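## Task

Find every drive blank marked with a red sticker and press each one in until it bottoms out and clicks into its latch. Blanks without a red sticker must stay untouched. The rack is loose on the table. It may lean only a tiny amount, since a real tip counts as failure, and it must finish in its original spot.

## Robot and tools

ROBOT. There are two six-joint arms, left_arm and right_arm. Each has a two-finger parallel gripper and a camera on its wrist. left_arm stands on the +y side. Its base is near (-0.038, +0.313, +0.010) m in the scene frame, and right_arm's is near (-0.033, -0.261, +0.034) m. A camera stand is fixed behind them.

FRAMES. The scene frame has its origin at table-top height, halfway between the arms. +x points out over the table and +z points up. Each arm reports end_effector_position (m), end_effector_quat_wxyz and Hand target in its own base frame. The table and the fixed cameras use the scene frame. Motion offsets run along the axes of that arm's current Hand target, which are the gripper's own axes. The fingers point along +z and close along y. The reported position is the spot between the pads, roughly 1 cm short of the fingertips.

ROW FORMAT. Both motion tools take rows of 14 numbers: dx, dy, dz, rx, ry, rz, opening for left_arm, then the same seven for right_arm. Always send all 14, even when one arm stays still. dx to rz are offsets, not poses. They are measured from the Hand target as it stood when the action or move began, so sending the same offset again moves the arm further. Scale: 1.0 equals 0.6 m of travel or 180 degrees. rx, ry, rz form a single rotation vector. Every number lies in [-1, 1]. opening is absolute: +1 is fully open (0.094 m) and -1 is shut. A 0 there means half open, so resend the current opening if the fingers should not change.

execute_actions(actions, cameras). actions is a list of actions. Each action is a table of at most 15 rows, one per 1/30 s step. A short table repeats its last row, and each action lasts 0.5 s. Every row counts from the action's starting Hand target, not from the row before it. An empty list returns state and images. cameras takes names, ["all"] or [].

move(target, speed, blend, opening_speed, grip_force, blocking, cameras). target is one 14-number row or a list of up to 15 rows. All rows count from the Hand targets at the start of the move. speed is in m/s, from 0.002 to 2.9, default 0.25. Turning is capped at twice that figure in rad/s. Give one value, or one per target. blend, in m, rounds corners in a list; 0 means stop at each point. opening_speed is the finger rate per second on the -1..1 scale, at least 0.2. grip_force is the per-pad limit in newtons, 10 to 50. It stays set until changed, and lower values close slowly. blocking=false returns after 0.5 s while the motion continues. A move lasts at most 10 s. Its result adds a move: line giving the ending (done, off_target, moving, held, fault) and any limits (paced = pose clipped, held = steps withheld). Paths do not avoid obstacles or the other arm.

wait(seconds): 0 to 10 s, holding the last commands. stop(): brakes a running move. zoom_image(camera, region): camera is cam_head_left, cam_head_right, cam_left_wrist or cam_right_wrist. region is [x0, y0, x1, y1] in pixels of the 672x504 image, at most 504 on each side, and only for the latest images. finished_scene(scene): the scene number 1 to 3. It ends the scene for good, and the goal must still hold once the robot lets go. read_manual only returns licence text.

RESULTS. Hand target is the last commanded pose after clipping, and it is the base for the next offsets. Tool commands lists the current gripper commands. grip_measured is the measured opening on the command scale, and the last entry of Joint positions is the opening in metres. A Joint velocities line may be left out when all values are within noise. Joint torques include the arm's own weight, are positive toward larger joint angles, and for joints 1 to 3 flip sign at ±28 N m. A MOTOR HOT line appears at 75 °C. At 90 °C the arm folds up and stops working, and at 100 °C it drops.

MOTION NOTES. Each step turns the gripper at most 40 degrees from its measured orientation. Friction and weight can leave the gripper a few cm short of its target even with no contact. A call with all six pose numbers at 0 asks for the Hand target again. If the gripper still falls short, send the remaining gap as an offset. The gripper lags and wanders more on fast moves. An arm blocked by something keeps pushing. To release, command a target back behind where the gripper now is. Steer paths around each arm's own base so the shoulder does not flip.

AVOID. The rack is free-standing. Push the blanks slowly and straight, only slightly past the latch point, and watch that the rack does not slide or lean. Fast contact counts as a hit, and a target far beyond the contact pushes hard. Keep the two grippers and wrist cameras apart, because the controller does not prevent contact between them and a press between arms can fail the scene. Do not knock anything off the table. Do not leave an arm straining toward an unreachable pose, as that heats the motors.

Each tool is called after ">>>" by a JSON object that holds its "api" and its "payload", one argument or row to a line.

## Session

>>> {"api": "execute_actions", "payload": {
  "actions": []
}}

>>> {"api": "zoom_image", "payload": {
  "camera": "cam_head_right",
  "region": [190, 140, 300, 210]
}}

>>> {"api": "zoom_image", "payload": {
  "camera": "cam_head_left",
  "region": [190, 140, 300, 210]
}}

Scene clock: 0.00 s.
left_arm: end_effector_position=(+0.2882, -0.1685, +0.2324) grip_measured=+1.000 end_effector_quat_wxyz=(+0.497, +0.013, +0.832, -0.245) | right_arm: end_effector_position=(+0.2984, +0.1112, +0.2237) grip_measured=+1.000 end_effector_quat_wxyz=(+0.547, +0.131, +0.756, +0.333)
Joint positions: left_arm=[-0.591 0.877 0.668 -0.19 -0.11 -0.488 0.094] | right_arm=[0.326 0.715 0.383 0.153 -0.049 0.709 0.094]
Joint velocities: within noise
Joint torques (N m): no reading
Motor temperatures (°C): left_arm=[31 32 33 29 33 30 32] | right_arm=[31 34 37 33 31 31 33]
Heat: left arm: 33 °C; right arm: 37 °C.
Hand target: left_arm +0.2889, -0.1667, +0.2427; +0.507, +0.010, +0.825, -0.248 | right_arm +0.2980, +0.1125, +0.2361; +0.558, +0.126, +0.747, +0.339
Tool commands: left_gripper/opening=+1.0 right_gripper/opening=+1.0
camera_calibration:
cam_left_wrist: T_world_to_cam=[[-0.264607, -0.876873, 0.401345, -0.164426], [-0.805797, -0.0275939, -0.591549, 0.403584], [0.529788, -0.47993, -0.699279, 0.0170053], [0, 0, 0, 1]] pos_world=[0.272689, -0.124883, 0.316623]
cam_right_wrist: T_world_to_cam=[[0.170033, -0.758659, -0.628908, 0.172806], [-0.712246, 0.34644, -0.610479, 0.348355], [0.681024, 0.551739, -0.481446, -0.0629449], [0, 0, 0, 1]] pos_world=[0.261599, 0.0451462, 0.291039]

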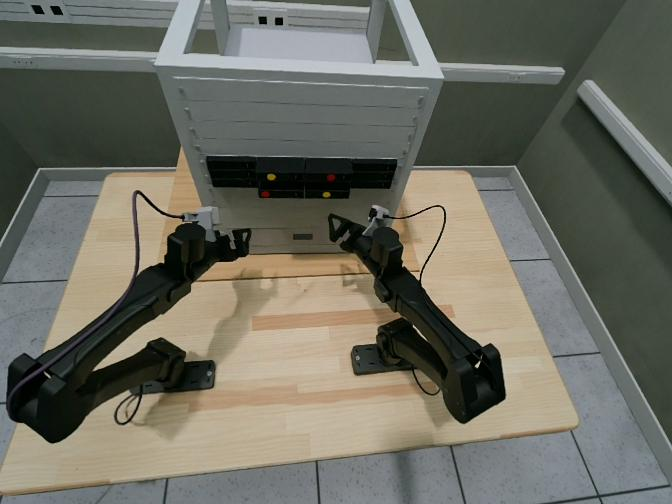

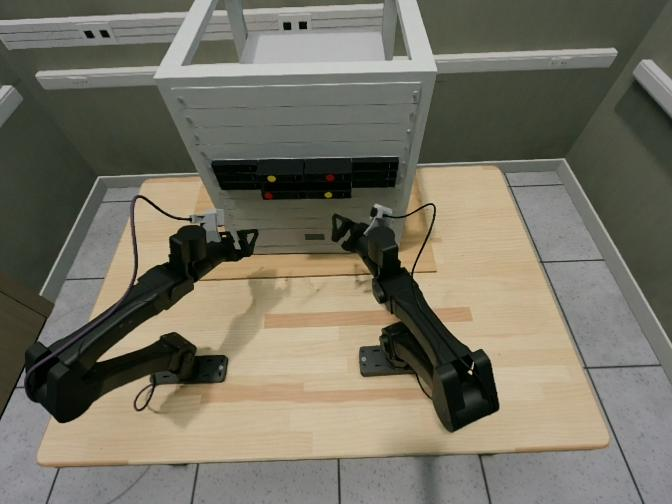

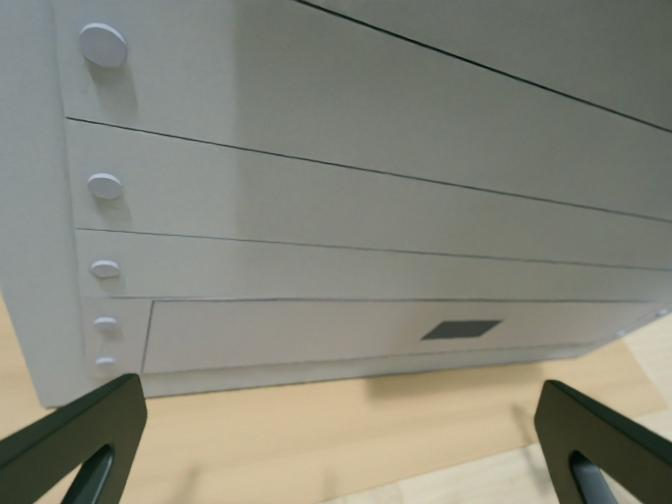

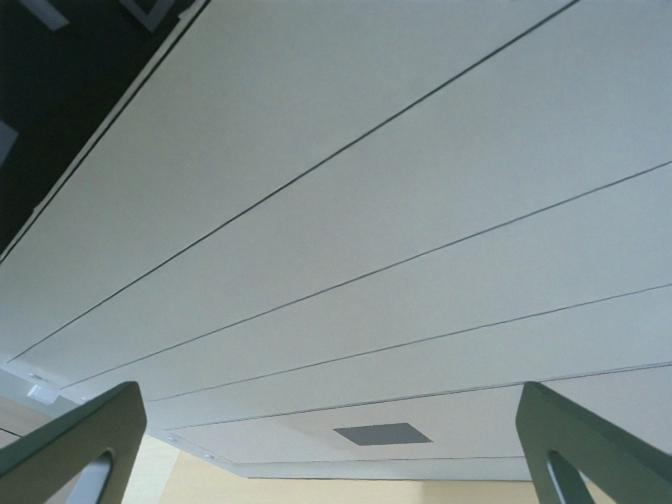

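Scaled by 4.582.

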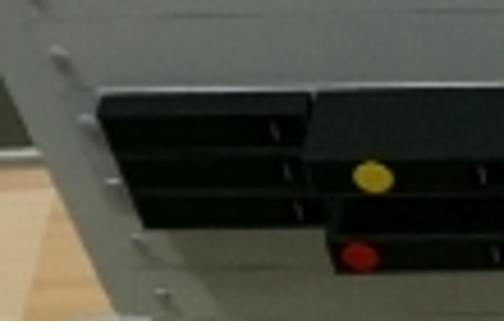

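Scaled by 4.582.

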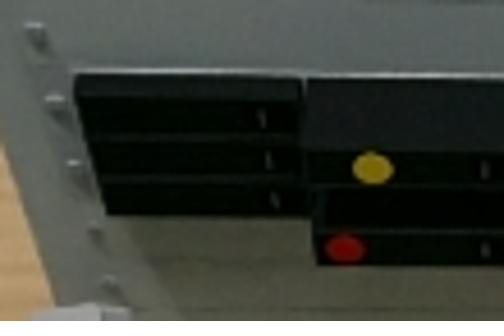

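>>> {"api": "zoom_image", "payload": {
  "camera": "cam_head_right",
  "region": [290, 140, 400, 210]
}}

>>> {"api": "zoom_image", "payload": {
  "camera": "cam_head_left",
  "region": [290, 140, 400, 210]
}}

Scaled by 4.582.

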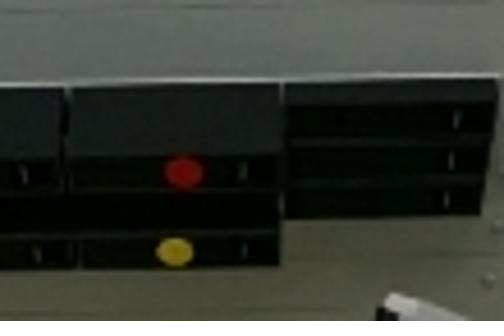

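Scaled by 4.582.

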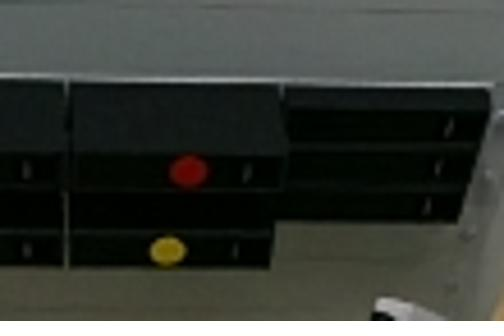

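>>> {"api": "move", "payload": {
  "target": [
    [0.0242,-0.0134,-0.0416,0,0,0,-1,0.0173,0.0095,-0.0460,0,0,0,-1],
    [-0.0783,-0.2867,-0.0368,0.0464,-0.1587,-0.3708,-1,-0.1026,0.2435,-0.1058,-0.0066,-0.1019,0.2772,-1]
  ],
  "speed": 0.25,
  "blend": [0.02, 0],
  "cameras": ["cam_left_wrist","cam_right_wrist"]
}}

Scene clock: 29.10 s.
left_arm: end_effector_position=(+0.2450, -0.2993, +0.3462) grip_measured=-0.992 end_effector_quat_wxyz=(+0.464, -0.448, +0.557, -0.524) | right_arm: end_effector_position=(+0.2342, +0.1678, +0.3755) grip_measured=-0.978 end_effector_quat_wxyz=(+0.472, +0.465, +0.533, +0.526)
Joint positions: left_arm=[-1.329 1.324 1 0.273 -1.159 -1.571 0] | right_arm=[1.203 0.827 0.838 -0.012 1.082 1.558 0.001]
Joint torques (N m): left_arm=[-0.21 -4.74 9.89 1.89 -0.32 -0.01] | right_arm=[0.4 0.28 10.19 0.7 0.11 0.06]
Heat: left arm: 36 °C; right arm: 39 °C.
Hand target: left_arm +0.2472, -0.2974, +0.3588; +0.464, -0.464, +0.534, -0.533 | right_arm +0.2333, +0.1624, +0.3861; +0.473, +0.473, +0.526, +0.525
Off the commanded pose: left_arm 0.013 m, 3 deg | right_arm 0.012 m, 1 deg.
move: off_target (left_arm, right_arm); blend cut to 0.015 m at target 1
camera_calibration:
cam_left_wrist: T_world_to_cam=[[0.00919178, -0.0422383, 0.999065, -0.360399], [-0.569204, -0.821667, -0.0295014, -0.0576673], [0.822145, -0.5684, -0.0315948, -0.27269], [0, 0, 0, 1]] pos_world=[0.194679, -0.217603, 0.349746]
cam_right_wrist: T_world_to_cam=[[-0.00203711, -0.0371968, -0.999306, 0.380485], [-0.524778, 0.850689, -0.0305951, 0.0293757], [0.851237, 0.524352, -0.021253, -0.185363], [0, 0, 0, 1]] pos_world=[0.173978, 0.0863585, 0.37718]
Images, in order (width x height): cam_left_wrist 672x504, cam_right_wrist 672x504.

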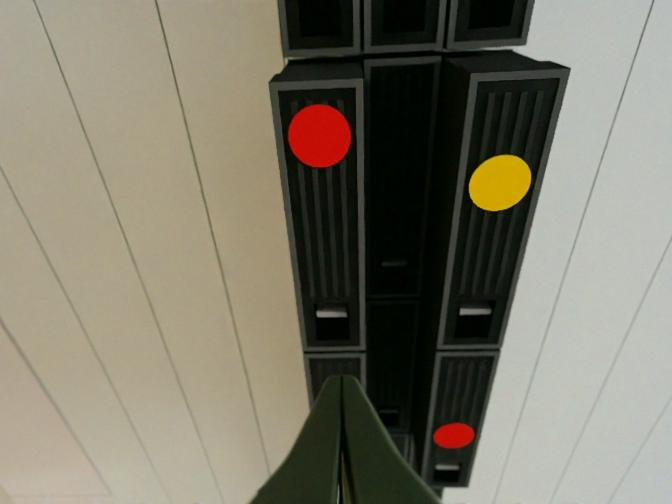

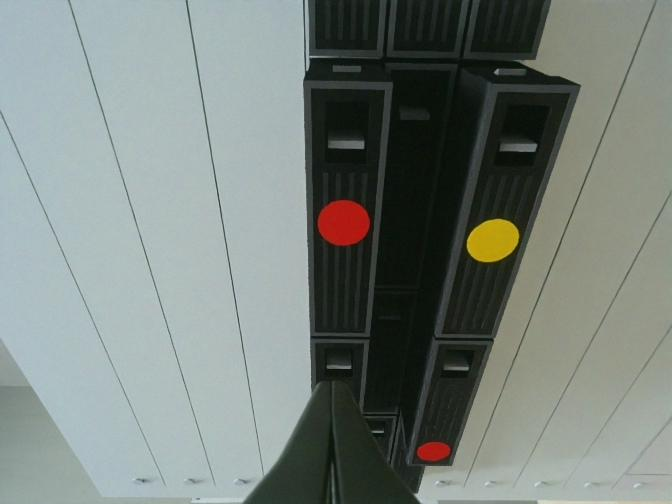

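>>> {"api": "move", "payload": {
  "target": [
    [-0.0085,0.0083,0.0745,0,0,0,-1,-0.0123,0,0.0740,0,0,0,-1],
    [-0.0085,0.0083,0.0745,0,0,0,-1,-0.0259,0,0.1562,0,0,0,-1]
  ],
  "speed": [0.12, 0.045],
  "blend": [0.01, 0],
  "cameras": ["cam_left_wrist","cam_right_wrist"]
}}

Scene clock: 44.33 s.
left_arm: end_effector_position=(+0.2886, -0.2958, +0.3406) grip_measured=-0.992 end_effector_quat_wxyz=(+0.469, -0.458, +0.550, -0.517) | right_arm: end_effector_position=(+0.3268, +0.1573, +0.3585) grip_measured=-0.978 end_effector_quat_wxyz=(+0.473, +0.473, +0.555, +0.495)
Joint positions: left_arm=[-1.188 1.386 1.028 0.308 -1.048 -1.572 0] | right_arm=[0.749 1.022 0.907 0.036 0.645 1.562 0.001]
Joint torques (N m): left_arm=[0.28 -5.26 9.85 1.98 0.03 0.06] | right_arm=[-0.44 -1.65 10.73 1.61 -0.08 0.06]
Motor temperatures (°C): left_arm=[31 32 35 35 33 30 33] | right_arm=[30 34 42 36 31 31 34]
Heat: left arm: 35 °C; right arm: 42 °C.
Hand target: left_arm +0.2922, -0.2985, +0.3538; +0.464, -0.464, +0.534, -0.533 | right_arm +0.3281, +0.1569, +0.3861; +0.473, +0.473, +0.526, +0.525
Off the commanded pose: left_arm 0.014 m, 3 deg | right_arm 0.028 m, 5 deg.
move: off_target (left_arm, right_arm)
camera_calibration:
cam_left_wrist: T_world_to_cam=[[0.0153371, -0.0377326, 0.99917, -0.355406], [-0.5445, -0.838437, -0.0233047, -0.0443929], [0.838621, -0.54369, -0.0334045, -0.303502], [0, 0, 0, 1]] pos_world=[0.235802, -0.215642, 0.343939]
cam_right_wrist: T_world_to_cam=[[-0.0604214, -0.0858758, -0.994472, 0.388271], [-0.512337, 0.857711, -0.0429378, 0.085632], [0.856657, 0.50691, -0.0958214, -0.231351], [0, 0, 0, 1]] pos_world=[0.265521, 0.0771697, 0.367633]
Images, in order (width x height): cam_left_wrist 672x504, cam_right_wrist 672x504.

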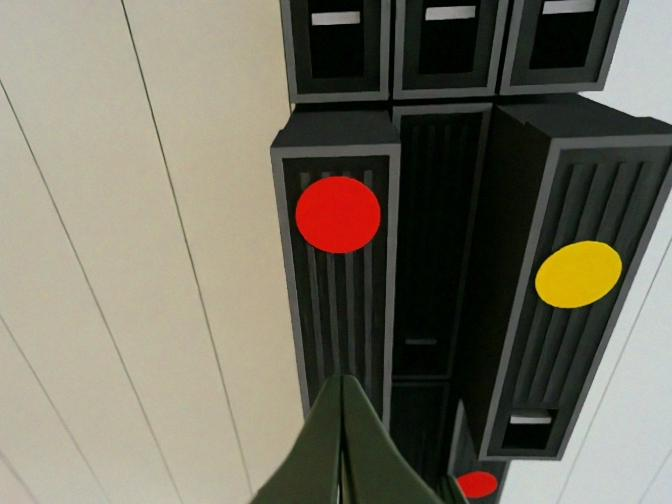

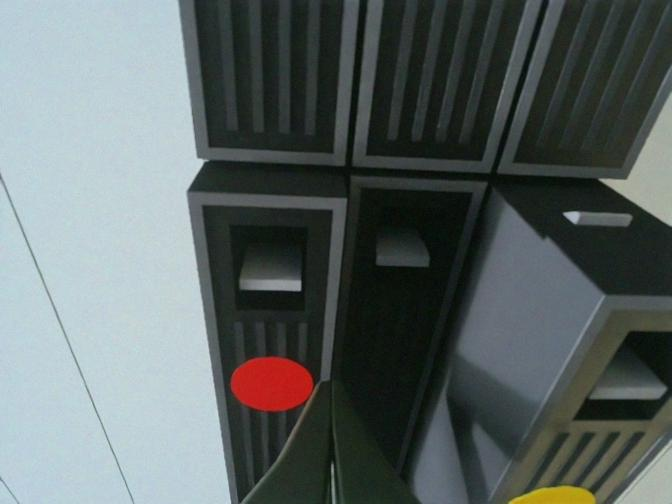

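>>> {"api": "move", "payload": {
  "target": [
    [0,0,0,0,0,0,-1,0.0068,0.0,-0.0411,0,0,0,-1],
    [0,0,0,0,0,0,-1,0.0068,0.025,-0.0411,0,0,0,-1]
  ],
  "speed": [0.15, 0.1],
  "blend": [0.008, 0],
  "cameras": ["cam_right_wrist"]
}}

Scene clock: 51.90 s.
left_arm: end_effector_position=(+0.2886, -0.2958, +0.3406) grip_measured=-0.992 end_effector_quat_wxyz=(+0.469, -0.458, +0.550, -0.517) | right_arm: end_effector_position=(+0.3062, +0.1640, +0.3893) grip_measured=-0.978 end_effector_quat_wxyz=(+0.470, +0.467, +0.533, +0.525)
Joint positions: left_arm=[-1.188 1.386 1.028 0.308 -1.048 -1.572 0] | right_arm=[0.837 0.984 0.953 0.022 0.716 1.565 0.001]
Joint torques (N m): left_arm=[0.38 -5.3 9.87 2 0.08 0.07] | right_arm=[0.51 -1.87 10.04 0.87 0.14 0.04]
Heat: left arm: 35 °C; right arm: 43 °C.
Hand target: left_arm +0.2922, -0.2985, +0.3538; +0.464, -0.464, +0.534, -0.533 | right_arm +0.3032, +0.1584, +0.4011; +0.473, +0.473, +0.526, +0.525
Off the commanded pose: left_arm 0.014 m, 3 deg | right_arm 0.013 m, 1 deg.
move: off_target (left_arm, right_arm); blend cut to 0.0075 m at target 1
camera_calibration:
cam_right_wrist: T_world_to_cam=[[-0.00813606, -0.0358432, -0.999324, 0.395902], [-0.524282, 0.85114, -0.0262597, 0.068829], [0.851506, 0.523714, -0.0257168, -0.242601], [0, 0, 0, 1]] pos_world=[0.245883, 0.0826605, 0.391203]
Images, in order (width x height): cam_right_wrist 672x504.

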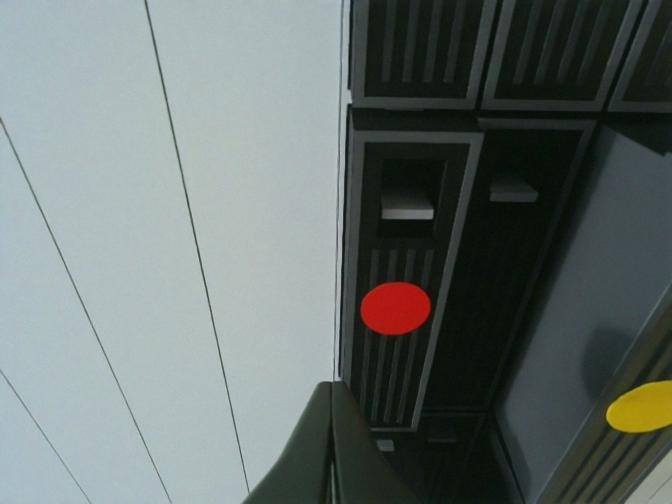

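>>> {"api": "move", "payload": {
  "target": [0,0,0,0,0,0,-1,-0.0033,-0.0233,0.0197,0,0,0,-1],
  "speed": 0.08,
  "cameras": ["cam_right_wrist"]
}}

Scene clock: 54.90 s.
left_arm: end_effector_position=(+0.2886, -0.2958, +0.3406) grip_measured=-0.992 end_effector_quat_wxyz=(+0.469, -0.458, +0.550, -0.517) | right_arm: end_effector_position=(+0.3151, +0.1568, +0.3854) grip_measured=-0.978 end_effector_quat_wxyz=(+0.476, +0.473, +0.533, +0.516)
Joint positions: left_arm=[-1.188 1.386 1.028 0.308 -1.048 -1.572 0] | right_arm=[0.792 0.996 0.953 0.022 0.693 1.565 0.001]
Joint torques (N m): left_arm=[0.14 -5.27 9.81 1.97 0.06 0.05] | right_arm=[-0.38 -1.46 6.26 1.48 -0.1 0.04]
Heat: left arm: 35 °C; right arm: 42 °C.
Hand target: left_arm +0.2922, -0.2985, +0.3538; +0.464, -0.464, +0.534, -0.533 | right_arm +0.3151, +0.1576, +0.3871; +0.473, +0.473, +0.526, +0.525
Off the commanded pose: left_arm 0.014 m, 3 deg | right_arm 0.002 m, 1 deg.
move: off_target (left_arm)
camera_calibration:
cam_right_wrist: T_world_to_cam=[[-0.0175702, -0.0442324, -0.998867, 0.395945], [-0.50636, 0.861826, -0.0292569, 0.0734205], [0.862143, 0.505272, -0.0375399, -0.242469], [0, 0, 0, 1]] pos_world=[0.253177, 0.0767508, 0.388542]
Images, in order (width x height): cam_right_wrist 672x504.

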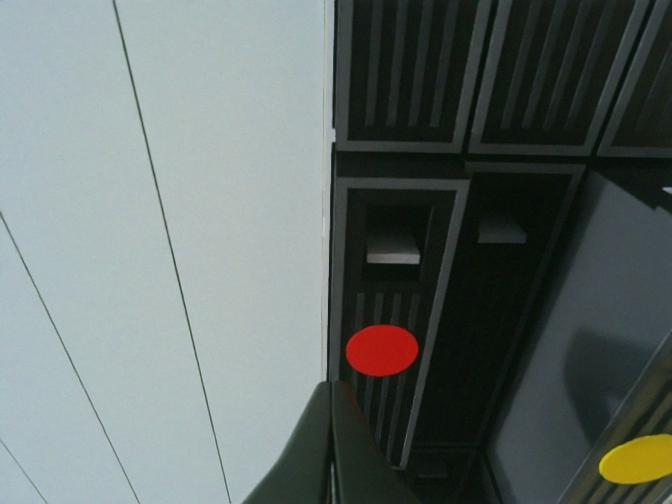

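>>> {"api": "move", "payload": {
  "target": [0,0,0,0,0,0,-1,-0.0016,-0.0183,0.0099,0,0,0,-1],
  "speed": 0.08
}}

Scene clock: 57.30 s.
left_arm: end_effector_position=(+0.2886, -0.2958, +0.3406) grip_measured=-0.992 end_effector_quat_wxyz=(+0.469, -0.458, +0.550, -0.517) | right_arm: end_effector_position=(+0.3201, +0.1583, +0.3712) grip_measured=-0.978 end_effector_quat_wxyz=(+0.474, +0.472, +0.539, +0.513)
Joint positions: left_arm=[-1.188 1.386 1.028 0.308 -1.048 -1.572 0] | right_arm=[0.775 1.004 0.911 0.06 0.669 1.565 0.001]
Joint torques (N m): left_arm=[0.39 -5.31 10 1.98 0.08 0] | right_arm=[-0.39 -1.59 6.48 1.59 -0.08 0.05]
Heat: left arm: 35 °C; right arm: 42 °C.
Hand target: left_arm +0.2922, -0.2985, +0.3538; +0.464, -0.464, +0.534, -0.533 | right_arm +0.3211, +0.1572, +0.3761; +0.473, +0.473, +0.526, +0.525
Off the commanded pose: left_arm 0.014 m, 3 deg | right_arm 0.005 m, 2 deg.
move: off_target (left_arm)

>>> {"api": "move", "payload": {
  "target": [0,0,0,0,0,0,-1,-0.0074,0.012,0.0444,0,0,0,-1],
  "speed": 0.045,
  "cameras": ["cam_right_wrist"]
}}

Scene clock: 60.90 s.
left_arm: end_effector_position=(+0.2886, -0.2958, +0.3406) grip_measured=-0.992 end_effector_quat_wxyz=(+0.469, -0.458, +0.550, -0.517) | right_arm: end_effector_position=(+0.3369, +0.1583, +0.3603) grip_measured=-0.978 end_effector_quat_wxyz=(+0.469, +0.472, +0.550, +0.505)
Joint positions: left_arm=[-1.188 1.386 1.028 0.308 -1.048 -1.572 0] | right_arm=[0.714 1.05 0.912 0.078 0.6 1.565 0.001]
Joint torques (N m): left_arm=[0.03 -5.35 9.89 1.98 0.06 0.02] | right_arm=[-2.29 0.35 11.6 1.61 -0.27 0.04]
Heat: left arm: 35 °C; right arm: 42 °C.
Hand target: left_arm +0.2922, -0.2985, +0.3538; +0.464, -0.464, +0.534, -0.533 | right_arm +0.3481, +0.1557, +0.3833; +0.473, +0.473, +0.526, +0.525
Off the commanded pose: left_arm 0.014 m, 3 deg | right_arm 0.026 m, 4 deg.
move: off_target (left_arm, right_arm)
camera_calibration:
cam_right_wrist: T_world_to_cam=[[-0.0480485, -0.0688036, -0.996472, 0.384587], [-0.519375, 0.853873, -0.0339139, 0.0897237], [0.853195, 0.515913, -0.0767622, -0.247463], [0, 0, 0, 1]] pos_world=[0.276214, 0.077518, 0.367278]
Images, in order (width x height): cam_right_wrist 672x504.

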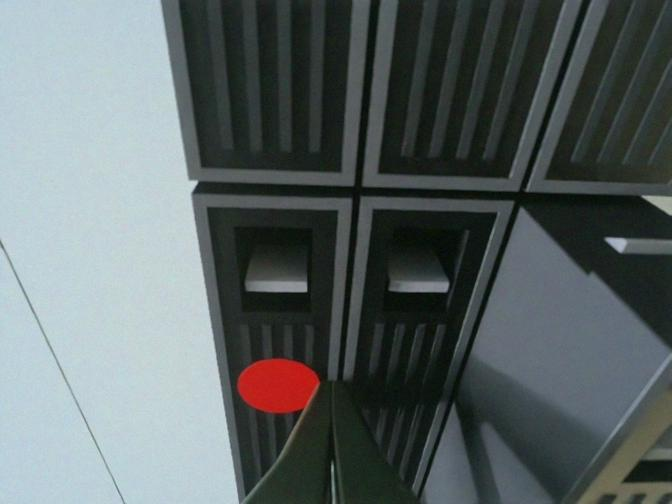

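>>> {"api": "move", "payload": {
  "target": [
    [0,0,0,0,0,0,-1,0.0082,0,-0.0493,0,0,0,-1],
    [0,0,0,0,0,0,-1,0.0082,0.015,-0.0493,0,0,0,-1]
  ],
  "speed": [0.15,0.1],
  "blend": [0.008, 0],
  "cameras": ["cam_right_wrist"]
}}

>>> {"api": "zoom_image", "payload": {
  "camera": "cam_right_wrist",
  "region": [250, 20, 600, 282]
}}

Scene clock: 65.03 s.
left_arm: end_effector_position=(+0.2886, -0.2958, +0.3406) grip_measured=-0.992 end_effector_quat_wxyz=(+0.469, -0.458, +0.550, -0.517) | right_arm: end_effector_position=(+0.3226, +0.1642, +0.3761) grip_measured=-0.978 end_effector_quat_wxyz=(+0.470, +0.468, +0.538, +0.521)
Joint positions: left_arm=[-1.188 1.386 1.028 0.308 -1.048 -1.572 0] | right_arm=[0.777 1.022 0.927 0.075 0.656 1.565 0.001]
Joint torques (N m): left_arm=[0.39 -5.41 9.74 2.01 0.03 0] | right_arm=[0.57 -3.03 10.52 0.91 0.12 0.03]
Heat: left arm: 35 °C; right arm: 42 °C.
Hand target: left_arm +0.2922, -0.2985, +0.3538; +0.464, -0.464, +0.534, -0.533 | right_arm +0.3181, +0.1575, +0.3923; +0.473, +0.473, +0.526, +0.525
Off the commanded pose: left_arm 0.014 m, 3 deg | right_arm 0.018 m, 2 deg.
move: off_target (left_arm, right_arm); blend cut to 0.0045 m at target 1
camera_calibration:
cam_right_wrist: T_world_to_cam=[[-0.0169008, -0.0437299, -0.9989, 0.386884], [-0.524932, 0.850672, -0.0283593, 0.0780009], [0.850977, 0.523875, -0.0373322, -0.252541], [0, 0, 0, 1]] pos_world=[0.26239, 0.0828651, 0.379242]
Images, in order (width x height): cam_right_wrist 672x504.

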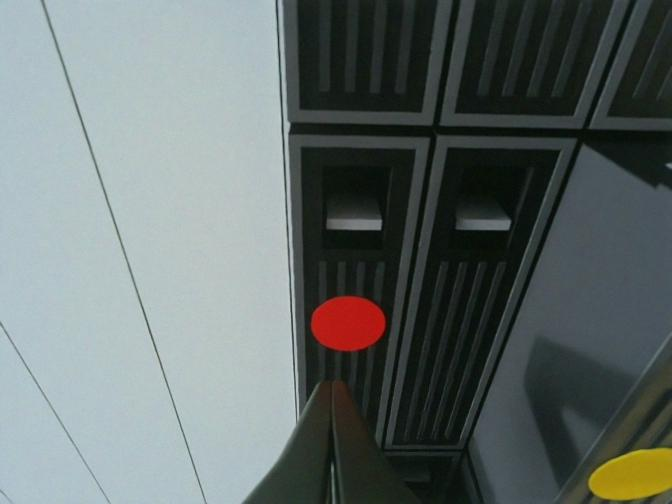

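Scaled by 1.440.

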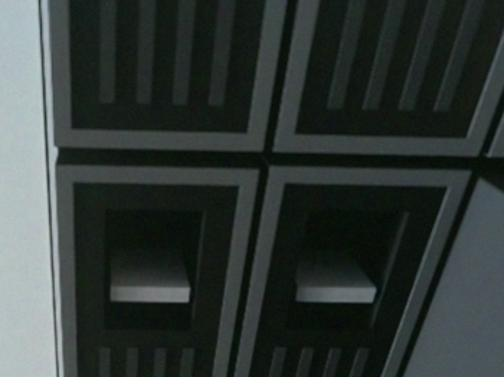

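>>> {"api": "move", "payload": {
  "target": [0,0,0,0,0,0,-1,-0.0096,0.025,0.0575,0,0,0,-1],
  "speed": 0.05,
  "cameras": ["cam_right_wrist"]
}}

Scene clock: 69.17 s.
left_arm: end_effector_position=(+0.2886, -0.2958, +0.3406) grip_measured=-0.992 end_effector_quat_wxyz=(+0.469, -0.458, +0.550, -0.517) | right_arm: end_effector_position=(+0.3513, +0.1584, +0.3951) grip_measured=-0.978 end_effector_quat_wxyz=(+0.473, +0.471, +0.531, +0.522)
Joint positions: left_arm=[-1.188 1.386 1.028 0.308 -1.048 -1.572 0] | right_arm=[0.675 1.108 1.036 0.062 0.568 1.565 0.001]
Joint torques (N m): left_arm=[0.13 -5.29 9.92 2 0.08 -0.01] | right_arm=[-0.72 -1.88 10.7 0.99 -0.14 0.03]
Heat: left arm: 35 °C; right arm: 42 °C.
Hand target: left_arm +0.2922, -0.2985, +0.3538; +0.464, -0.464, +0.534, -0.533 | right_arm +0.3531, +0.1554, +0.4073; +0.473, +0.473, +0.526, +0.525
Off the commanded pose: left_arm 0.014 m, 3 deg | right_arm 0.013 m, 1 deg.
move: off_target (left_arm, right_arm)
camera_calibration:
cam_right_wrist: T_world_to_cam=[[-0.0101968, -0.0353935, -0.999321, 0.40255], [-0.513121, 0.857948, -0.0251506, 0.092022], [0.858256, 0.512517, -0.0269095, -0.278067], [0, 0, 0, 1]] pos_world=[0.289976, 0.0778117, 0.397109]
Images, in order (width x height): cam_right_wrist 672x504.

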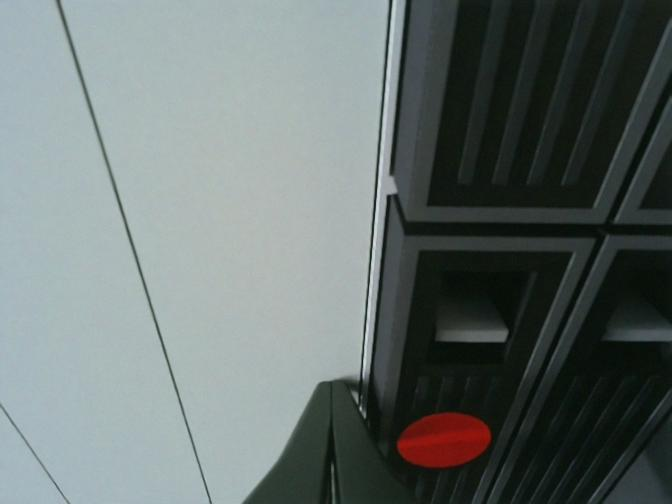

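>>> {"api": "move", "payload": {
  "target": [0,0,0,0,0,0,-1,0.0123,0.0,-0.0740,0,0,0,-1],
  "speed": 0.12,
  "cameras": ["cam_right_wrist"]
}}

>>> {"api": "zoom_image", "payload": {
  "camera": "cam_right_wrist",
  "region": [300, 20, 650, 282]
}}

Scene clock: 72.00 s.
left_arm: end_effector_position=(+0.2886, -0.2958, +0.3406) grip_measured=-0.992 end_effector_quat_wxyz=(+0.469, -0.458, +0.550, -0.517) | right_arm: end_effector_position=(+0.3105, +0.1615, +0.4160) grip_measured=-0.978 end_effector_quat_wxyz=(+0.472, +0.468, +0.518, +0.539)
Joint positions: left_arm=[-1.188 1.386 1.028 0.308 -1.048 -1.572 0] | right_arm=[0.814 1.007 1.036 0.004 0.697 1.565 0.001]
Joint torques (N m): left_arm=[0.13 -5.27 9.78 1.99 0.07 0.04] | right_arm=[0.42 -2.14 6.09 0.86 0.12 0.04]
Heat: left arm: 35 °C; right arm: 43 °C.
Hand target: left_arm +0.2922, -0.2985, +0.3538; +0.464, -0.464, +0.534, -0.533 | right_arm +0.3081, +0.1580, +0.4073; +0.473, +0.473, +0.526, +0.525
Off the commanded pose: left_arm 0.014 m, 3 deg | right_arm 0.010 m, 2 deg.
move: off_target (left_arm)
camera_calibration:
cam_right_wrist: T_world_to_cam=[[0.020674, -0.00494599, -0.999774, 0.408805], [-0.520628, 0.853652, -0.014989, 0.0678291], [0.853533, 0.52082, 0.0150734, -0.261381], [0, 0, 0, 1]] pos_world=[0.249959, 0.0802519, 0.413669]
Images, in order (width x height): cam_right_wrist 672x504.

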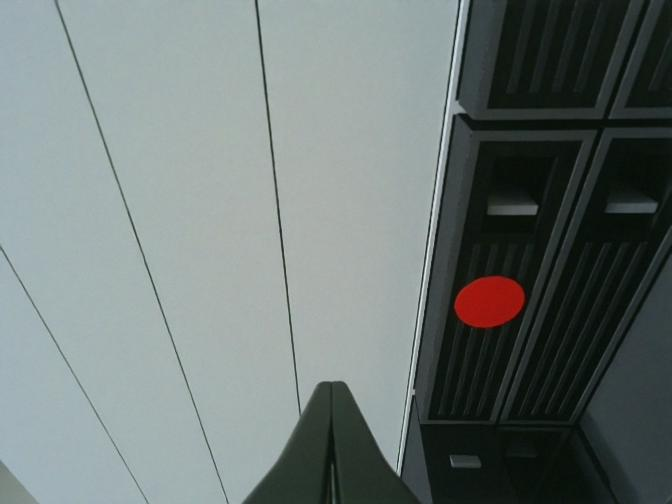

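Scaled by 1.440.

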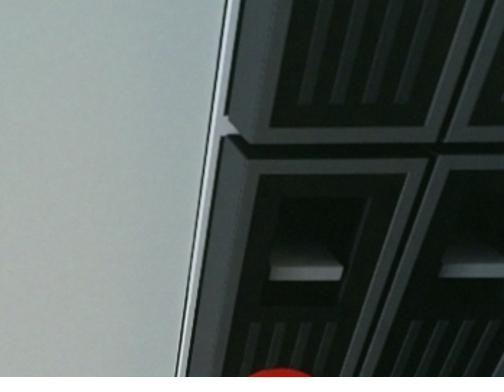

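>>> {"api": "zoom_image", "payload": {
  "camera": "cam_right_wrist",
  "region": [430, 60, 670, 240]
}}

Scaled by 2.100.

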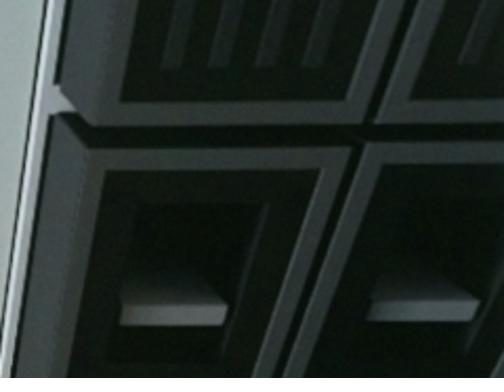

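>>> {"api": "move", "payload": {
  "target": [0,0,0,0,0,0,-1,0,-0.0422,0,0,0,0,-1],
  "speed": 0.1
}}

Scene clock: 83.17 s.
left_arm: end_effector_position=(+0.2886, -0.2958, +0.3406) grip_measured=-0.992 end_effector_quat_wxyz=(+0.469, -0.458, +0.550, -0.517) | right_arm: end_effector_position=(+0.3118, +0.1628, +0.3707) grip_measured=-0.978 end_effector_quat_wxyz=(+0.471, +0.469, +0.548, +0.508)
Joint positions: left_arm=[-1.188 1.386 1.028 0.308 -1.048 -1.572 0] | right_arm=[0.814 0.991 0.92 0.019 0.697 1.565 0.001]
Joint torques (N m): left_arm=[0.18 -5.38 9.84 2 0.07 0.03] | right_arm=[0.57 -3.08 6.6 1.59 0.12 0.05]
Heat: left arm: 35 °C; right arm: 41 °C.
Hand target: left_arm +0.2922, -0.2985, +0.3538; +0.464, -0.464, +0.534, -0.533 | right_arm +0.3081, +0.1580, +0.3820; +0.473, +0.473, +0.526, +0.525
Off the commanded pose: left_arm 0.014 m, 3 deg | right_arm 0.013 m, 3 deg.
move: off_target (left_arm, right_arm)

>>> {"api": "move", "payload": {
  "target": [0,0,0,0,0,0,-1,0,0.0183,0,0,0,0,-1],
  "speed": 0.1
}}

Scene clock: 91.50 s.
left_arm: end_effector_position=(+0.2886, -0.2958, +0.3406) grip_measured=-0.992 end_effector_quat_wxyz=(+0.469, -0.458, +0.550, -0.517) | right_arm: end_effector_position=(+0.3118, +0.1628, +0.3707) grip_measured=-0.978 end_effector_quat_wxyz=(+0.471, +0.469, +0.548, +0.508)
Joint positions: left_arm=[-1.188 1.386 1.028 0.308 -1.048 -1.572 0] | right_arm=[0.814 0.991 0.92 0.019 0.697 1.565 0.001]
Joint torques (N m): left_arm=[0.47 -5.44 9.8 2.01 0.05 0.04] | right_arm=[0.66 -2.32 10.39 1.23 0.14 0.05]
Heat: left arm: 36 °C; right arm: 41 °C.
Hand target: left_arm +0.2922, -0.2985, +0.3538; +0.464, -0.464, +0.534, -0.533 | right_arm +0.3081, +0.1580, +0.3929; +0.473, +0.473, +0.526, +0.525
Off the commanded pose: left_arm 0.014 m, 3 deg | right_arm 0.023 m, 3 deg.
move: off_target (left_arm, right_arm)

>>> {"api": "move", "payload": {
  "target": [0,0,0,0,0,0,-1,-0.0112,0,0.0674,0,0,0,-1],
  "speed": 0.05,
  "cameras": ["cam_right_wrist"]
}}

Scene clock: 94.37 s.
left_arm: end_effector_position=(+0.2886, -0.2958, +0.3406) grip_measured=-0.992 end_effector_quat_wxyz=(+0.469, -0.458, +0.550, -0.517) | right_arm: end_effector_position=(+0.3369, +0.1572, +0.3649) grip_measured=-0.978 end_effector_quat_wxyz=(+0.469, +0.474, +0.556, +0.497)
Joint positions: left_arm=[-1.188 1.386 1.028 0.308 -1.048 -1.572 0] | right_arm=[0.712 1.054 0.95 0.024 0.603 1.565 0.001]
Joint torques (N m): left_arm=[0.29 -5.45 9.94 2 0.04 0.02] | right_arm=[-2.33 0.35 11.71 1.8 -0.3 0.02]
Heat: left arm: 36 °C; right arm: 41 °C.
Hand target: left_arm +0.2922, -0.2985, +0.3538; +0.464, -0.464, +0.534, -0.533 | right_arm +0.3491, +0.1556, +0.3929; +0.473, +0.473, +0.526, +0.525
Off the commanded pose: left_arm 0.014 m, 3 deg | right_arm 0.031 m, 5 deg.
move: off_target (left_arm, right_arm)
camera_calibration:
cam_right_wrist: T_world_to_cam=[[-0.0636478, -0.0817328, -0.99462, 0.395681], [-0.516638, 0.855394, -0.0372311, 0.090928], [0.853835, 0.511489, -0.0966702, -0.238882], [0, 0, 0, 1]] pos_world=[0.276127, 0.0767463, 0.373845]
Images, in order (width x height): cam_right_wrist 672x504.

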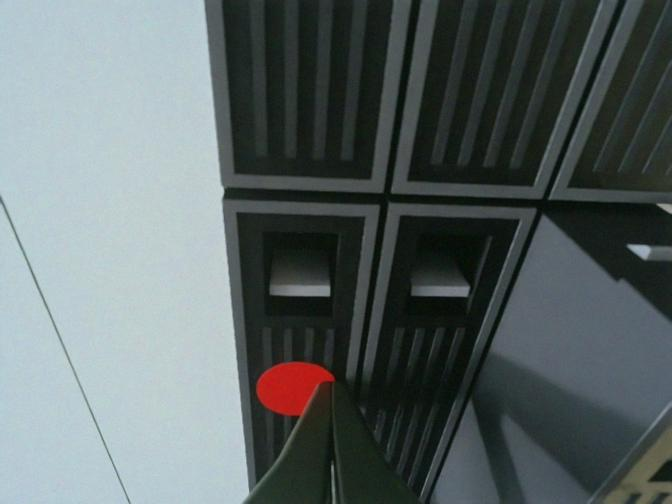

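>>> {"api": "move", "payload": {
  "target": [-0.0076,-0.0083,0.0662,0,0,0,-1,0.0328,0,-0.1973,0,0,0,-1],
  "speed": 0.09,
  "cameras": ["cam_left_wrist","cam_right_wrist"]
}}

Scene clock: 100.13 s.
left_arm: end_effector_position=(+0.3277, -0.2977, +0.3465) grip_measured=-0.992 end_effector_quat_wxyz=(+0.466, -0.461, +0.547, -0.520) | right_arm: end_effector_position=(+0.2308, +0.1676, +0.3985) grip_measured=-0.978 end_effector_quat_wxyz=(+0.467, +0.472, +0.520, +0.538)
Joint positions: left_arm=[-1.073 1.455 1.106 0.309 -0.932 -1.572 0] | right_arm=[1.225 0.846 0.918 -0.041 1.107 1.565 0.001]
Joint torques (N m): left_arm=[0.21 -6.08 10.03 1.96 0.11 0.06] | right_arm=[0.49 -0.68 6.17 0.69 0.08 0.03]
Heat: left arm: 36 °C; right arm: 42 °C.
Hand target: left_arm +0.3321, -0.2996, +0.3588; +0.464, -0.464, +0.534, -0.533 | right_arm +0.2293, +0.1627, +0.3930; +0.473, +0.473, +0.526, +0.525
Off the commanded pose: left_arm 0.013 m, 2 deg | right_arm 0.008 m, 2 deg.
move: off_target (left_arm)
camera_calibration:
cam_left_wrist: T_world_to_cam=[[0.0158963, -0.0269304, 0.999511, -0.359101], [-0.545473, -0.838013, -0.0139039, -0.0273583], [0.837978, -0.544985, -0.0280111, -0.339169], [0, 0, 0, 1]] pos_world=[0.275001, -0.217439, 0.349044]
cam_right_wrist: T_world_to_cam=[[0.00786647, 0.0000941833, -0.999969, 0.395156], [-0.521833, 0.853038, -0.00402477, 0.0168458], [0.853011, 0.521849, 0.00675955, -0.193065], [0, 0, 0, 1]] pos_world=[0.170369, 0.0863434, 0.396517]
Images, in order (width x height): cam_left_wrist 672x504, cam_right_wrist 672x504.

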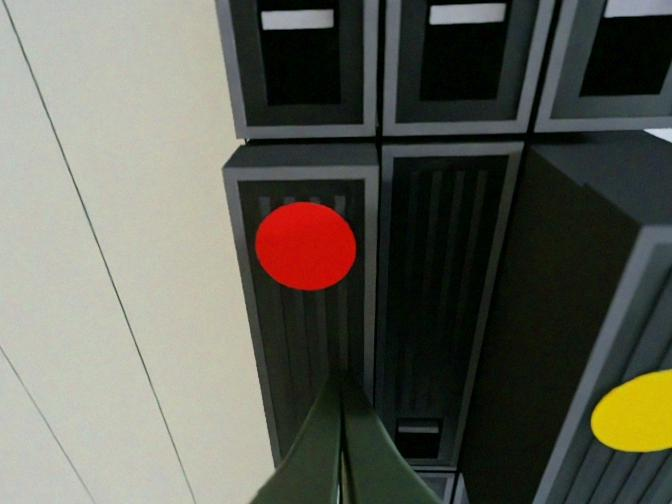

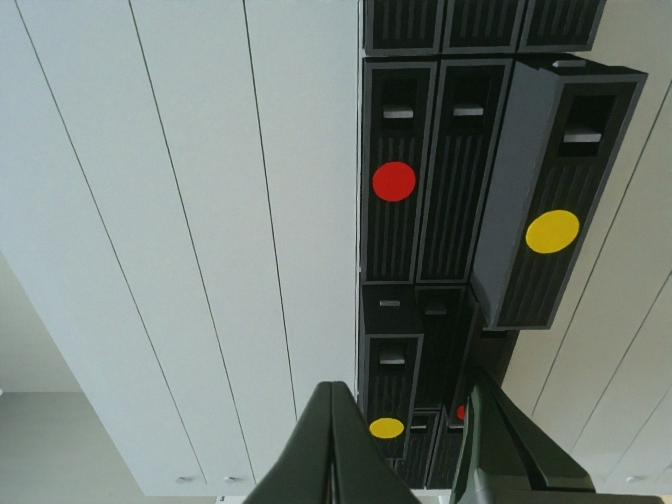

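>>> {"api": "move", "payload": {
  "target": [-0.0066,0,0.0579,0,0,0,-1,0,0,0,0,0,0,-1],
  "speed": 0.05,
  "cameras": ["cam_left_wrist"]
}}

Scene clock: 103.10 s.
left_arm: end_effector_position=(+0.3425, -0.2995, +0.3478) grip_measured=-0.992 end_effector_quat_wxyz=(+0.465, -0.461, +0.547, -0.521) | right_arm: end_effector_position=(+0.2308, +0.1675, +0.3984) grip_measured=-0.978 end_effector_quat_wxyz=(+0.467, +0.472, +0.520, +0.537)
Joint positions: left_arm=[-1.035 1.489 1.142 0.309 -0.893 -1.572 0] | right_arm=[1.225 0.846 0.918 -0.042 1.107 1.565 0.001]
Joint torques (N m): left_arm=[4.37 -3.54 12.18 2.07 0.64 0.02] | right_arm=[0.55 -0.76 6.15 0.67 0.11 0.02]
Heat: left arm: 36 °C; right arm: 41 °C.
Hand target: left_arm +0.3671, -0.3005, +0.3588; +0.464, -0.464, +0.534, -0.533 | right_arm +0.2293, +0.1627, +0.3930; +0.473, +0.473, +0.526, +0.525
Off the commanded pose: left_arm 0.027 m, 2 deg | right_arm 0.007 m, 2 deg.
move: off_target (left_arm)
camera_calibration:
cam_left_wrist: T_world_to_cam=[[0.0165374, -0.0248448, 0.999555, -0.360328], [-0.545607, -0.837958, -0.0118012, -0.0214621], [0.837878, -0.545168, -0.0274132, -0.352739], [0, 0, 0, 1]] pos_world=[0.289801, -0.219239, 0.350244]
Images, in order (width x height): cam_left_wrist 672x504.

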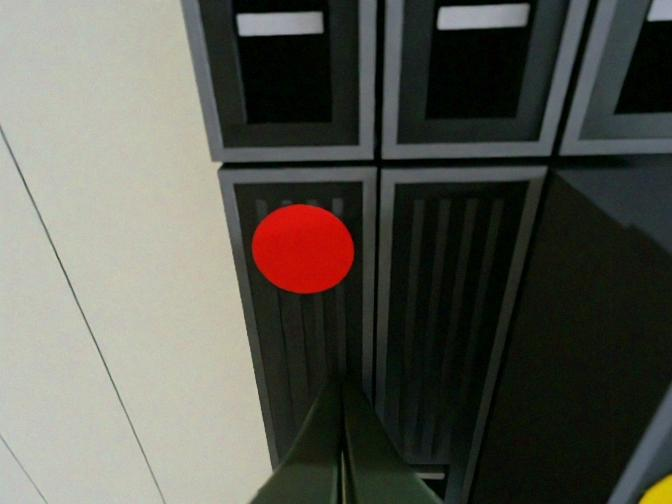

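>>> {"api": "move", "payload": {
  "target": [0.0246,0,-0.2152,0,0,0,-1,0,0,0,0,0,0,-1],
  "speed": 0.15,
  "cameras": ["all"]
}}

>>> {"api": "zoom_image", "payload": {
  "camera": "cam_head_right",
  "region": [250, 130, 470, 290]
}}

>>> {"api": "zoom_image", "payload": {
  "camera": "cam_left_wrist",
  "region": [250, 0, 560, 372]
}}

Scene clock: 106.20 s.
left_arm: end_effector_position=(+0.2379, -0.3104, +0.3506) grip_measured=-0.992 end_effector_quat_wxyz=(+0.460, -0.453, +0.547, -0.533) | right_arm: end_effector_position=(+0.2308, +0.1675, +0.3984) grip_measured=-0.978 end_effector_quat_wxyz=(+0.467, +0.472, +0.520, +0.537)
Joint positions: left_arm=[-1.363 1.361 1.03 0.309 -1.195 -1.573 0] | right_arm=[1.225 0.846 0.918 -0.042 1.107 1.565 0.001]
Joint torques (N m): left_arm=[0.01 -9.17 6.87 1.51 -0.3 0.03] | right_arm=[0.47 -0.62 6.16 0.68 0.08 0.04]
Heat: left arm: 36 °C; right arm: 41 °C.
Hand target: left_arm +0.2372, -0.2971, +0.3588; +0.464, -0.464, +0.534, -0.533 | right_arm +0.2293, +0.1627, +0.3930; +0.473, +0.473, +0.526, +0.525
Off the commanded pose: left_arm 0.016 m, 2 deg | right_arm 0.007 m, 2 deg.
move: off_target (left_arm)
camera_calibration:
cam_left_wrist: T_world_to_cam=[[0.00199926, -0.013508, 0.999907, -0.354811], [-0.567586, -0.823254, -0.00998672, -0.0784051], [0.823312, -0.567513, -0.00931287, -0.28078], [0, 0, 0, 1]] pos_world=[0.187377, -0.228686, 0.35138]
cam_right_wrist: T_world_to_cam=[[0.00760963, -0.000646932, -0.999971, 0.395266], [-0.521521, 0.853227, -0.00452069, 0.0169713], [0.853205, 0.52154, 0.00615535, -0.192833], [0, 0, 0, 1]] pos_world=[0.170369, 0.0863454, 0.396518]

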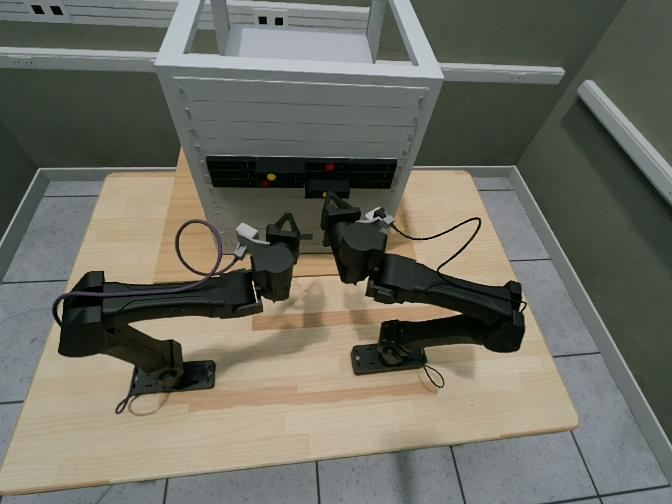

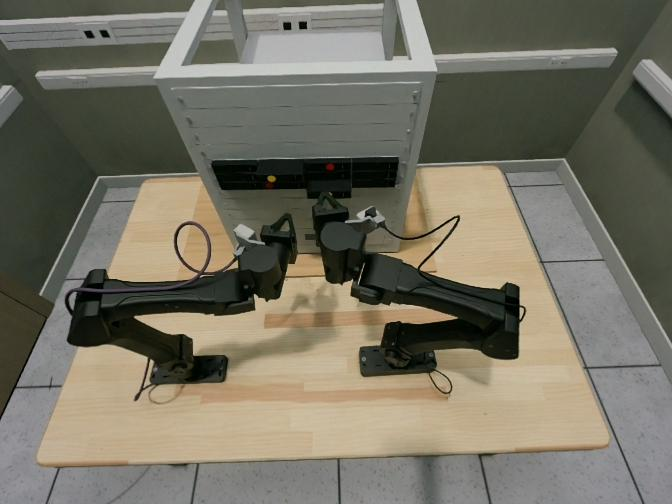

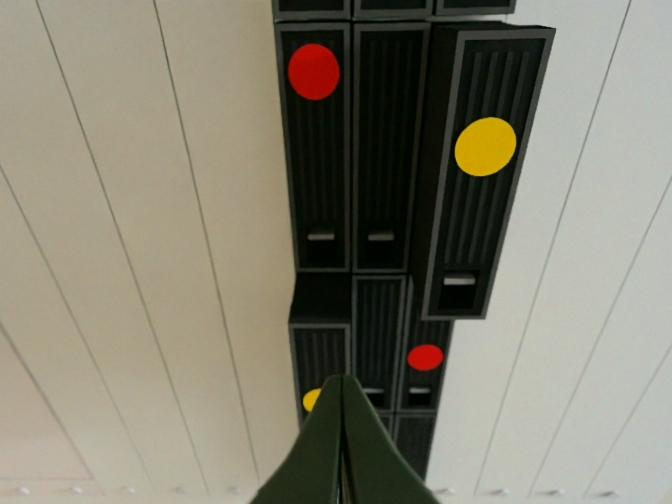

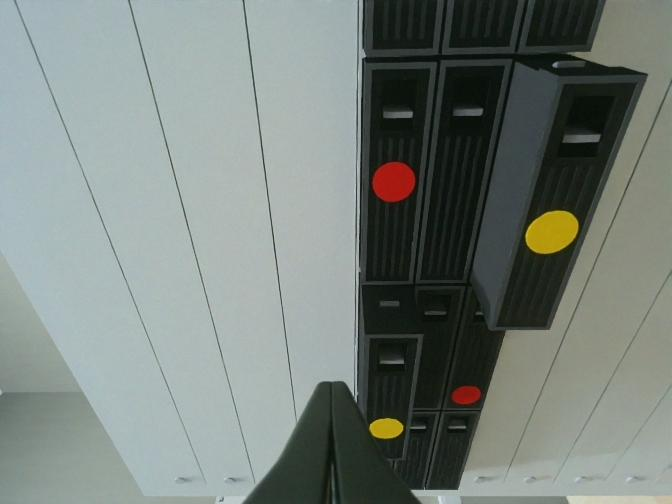

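Scaled by 2.291.

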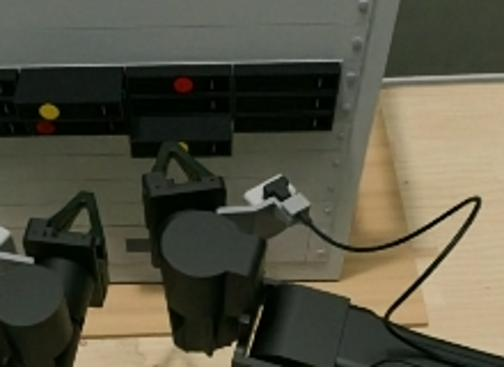

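Scaled by 1.355.

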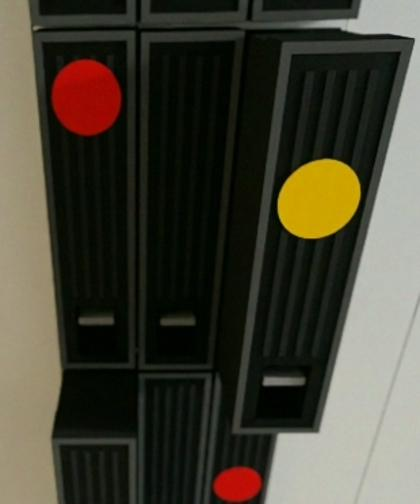

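>>> {"api": "zoom_image", "payload": {
  "camera": "cam_right_wrist",
  "region": [350, 30, 530, 165]
}}

>>> {"api": "zoom_image", "payload": {
  "camera": "cam_head_left",
  "region": [190, 130, 420, 260]
}}

Scaled by 2.800.

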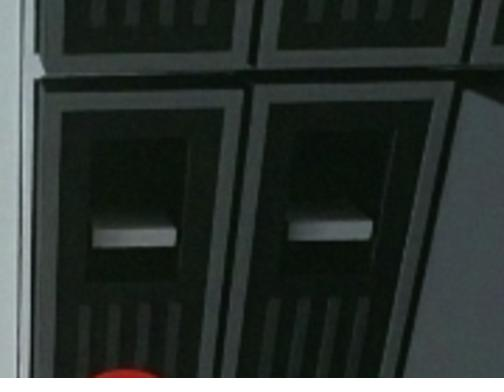

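Scaled by 2.191.

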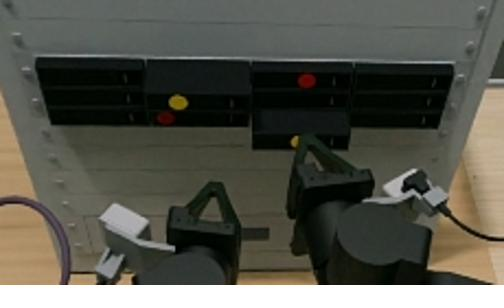

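>>> {"api": "finished_scene", "payload": {
  "scene": 2
}}

The scene is finished: the task was done.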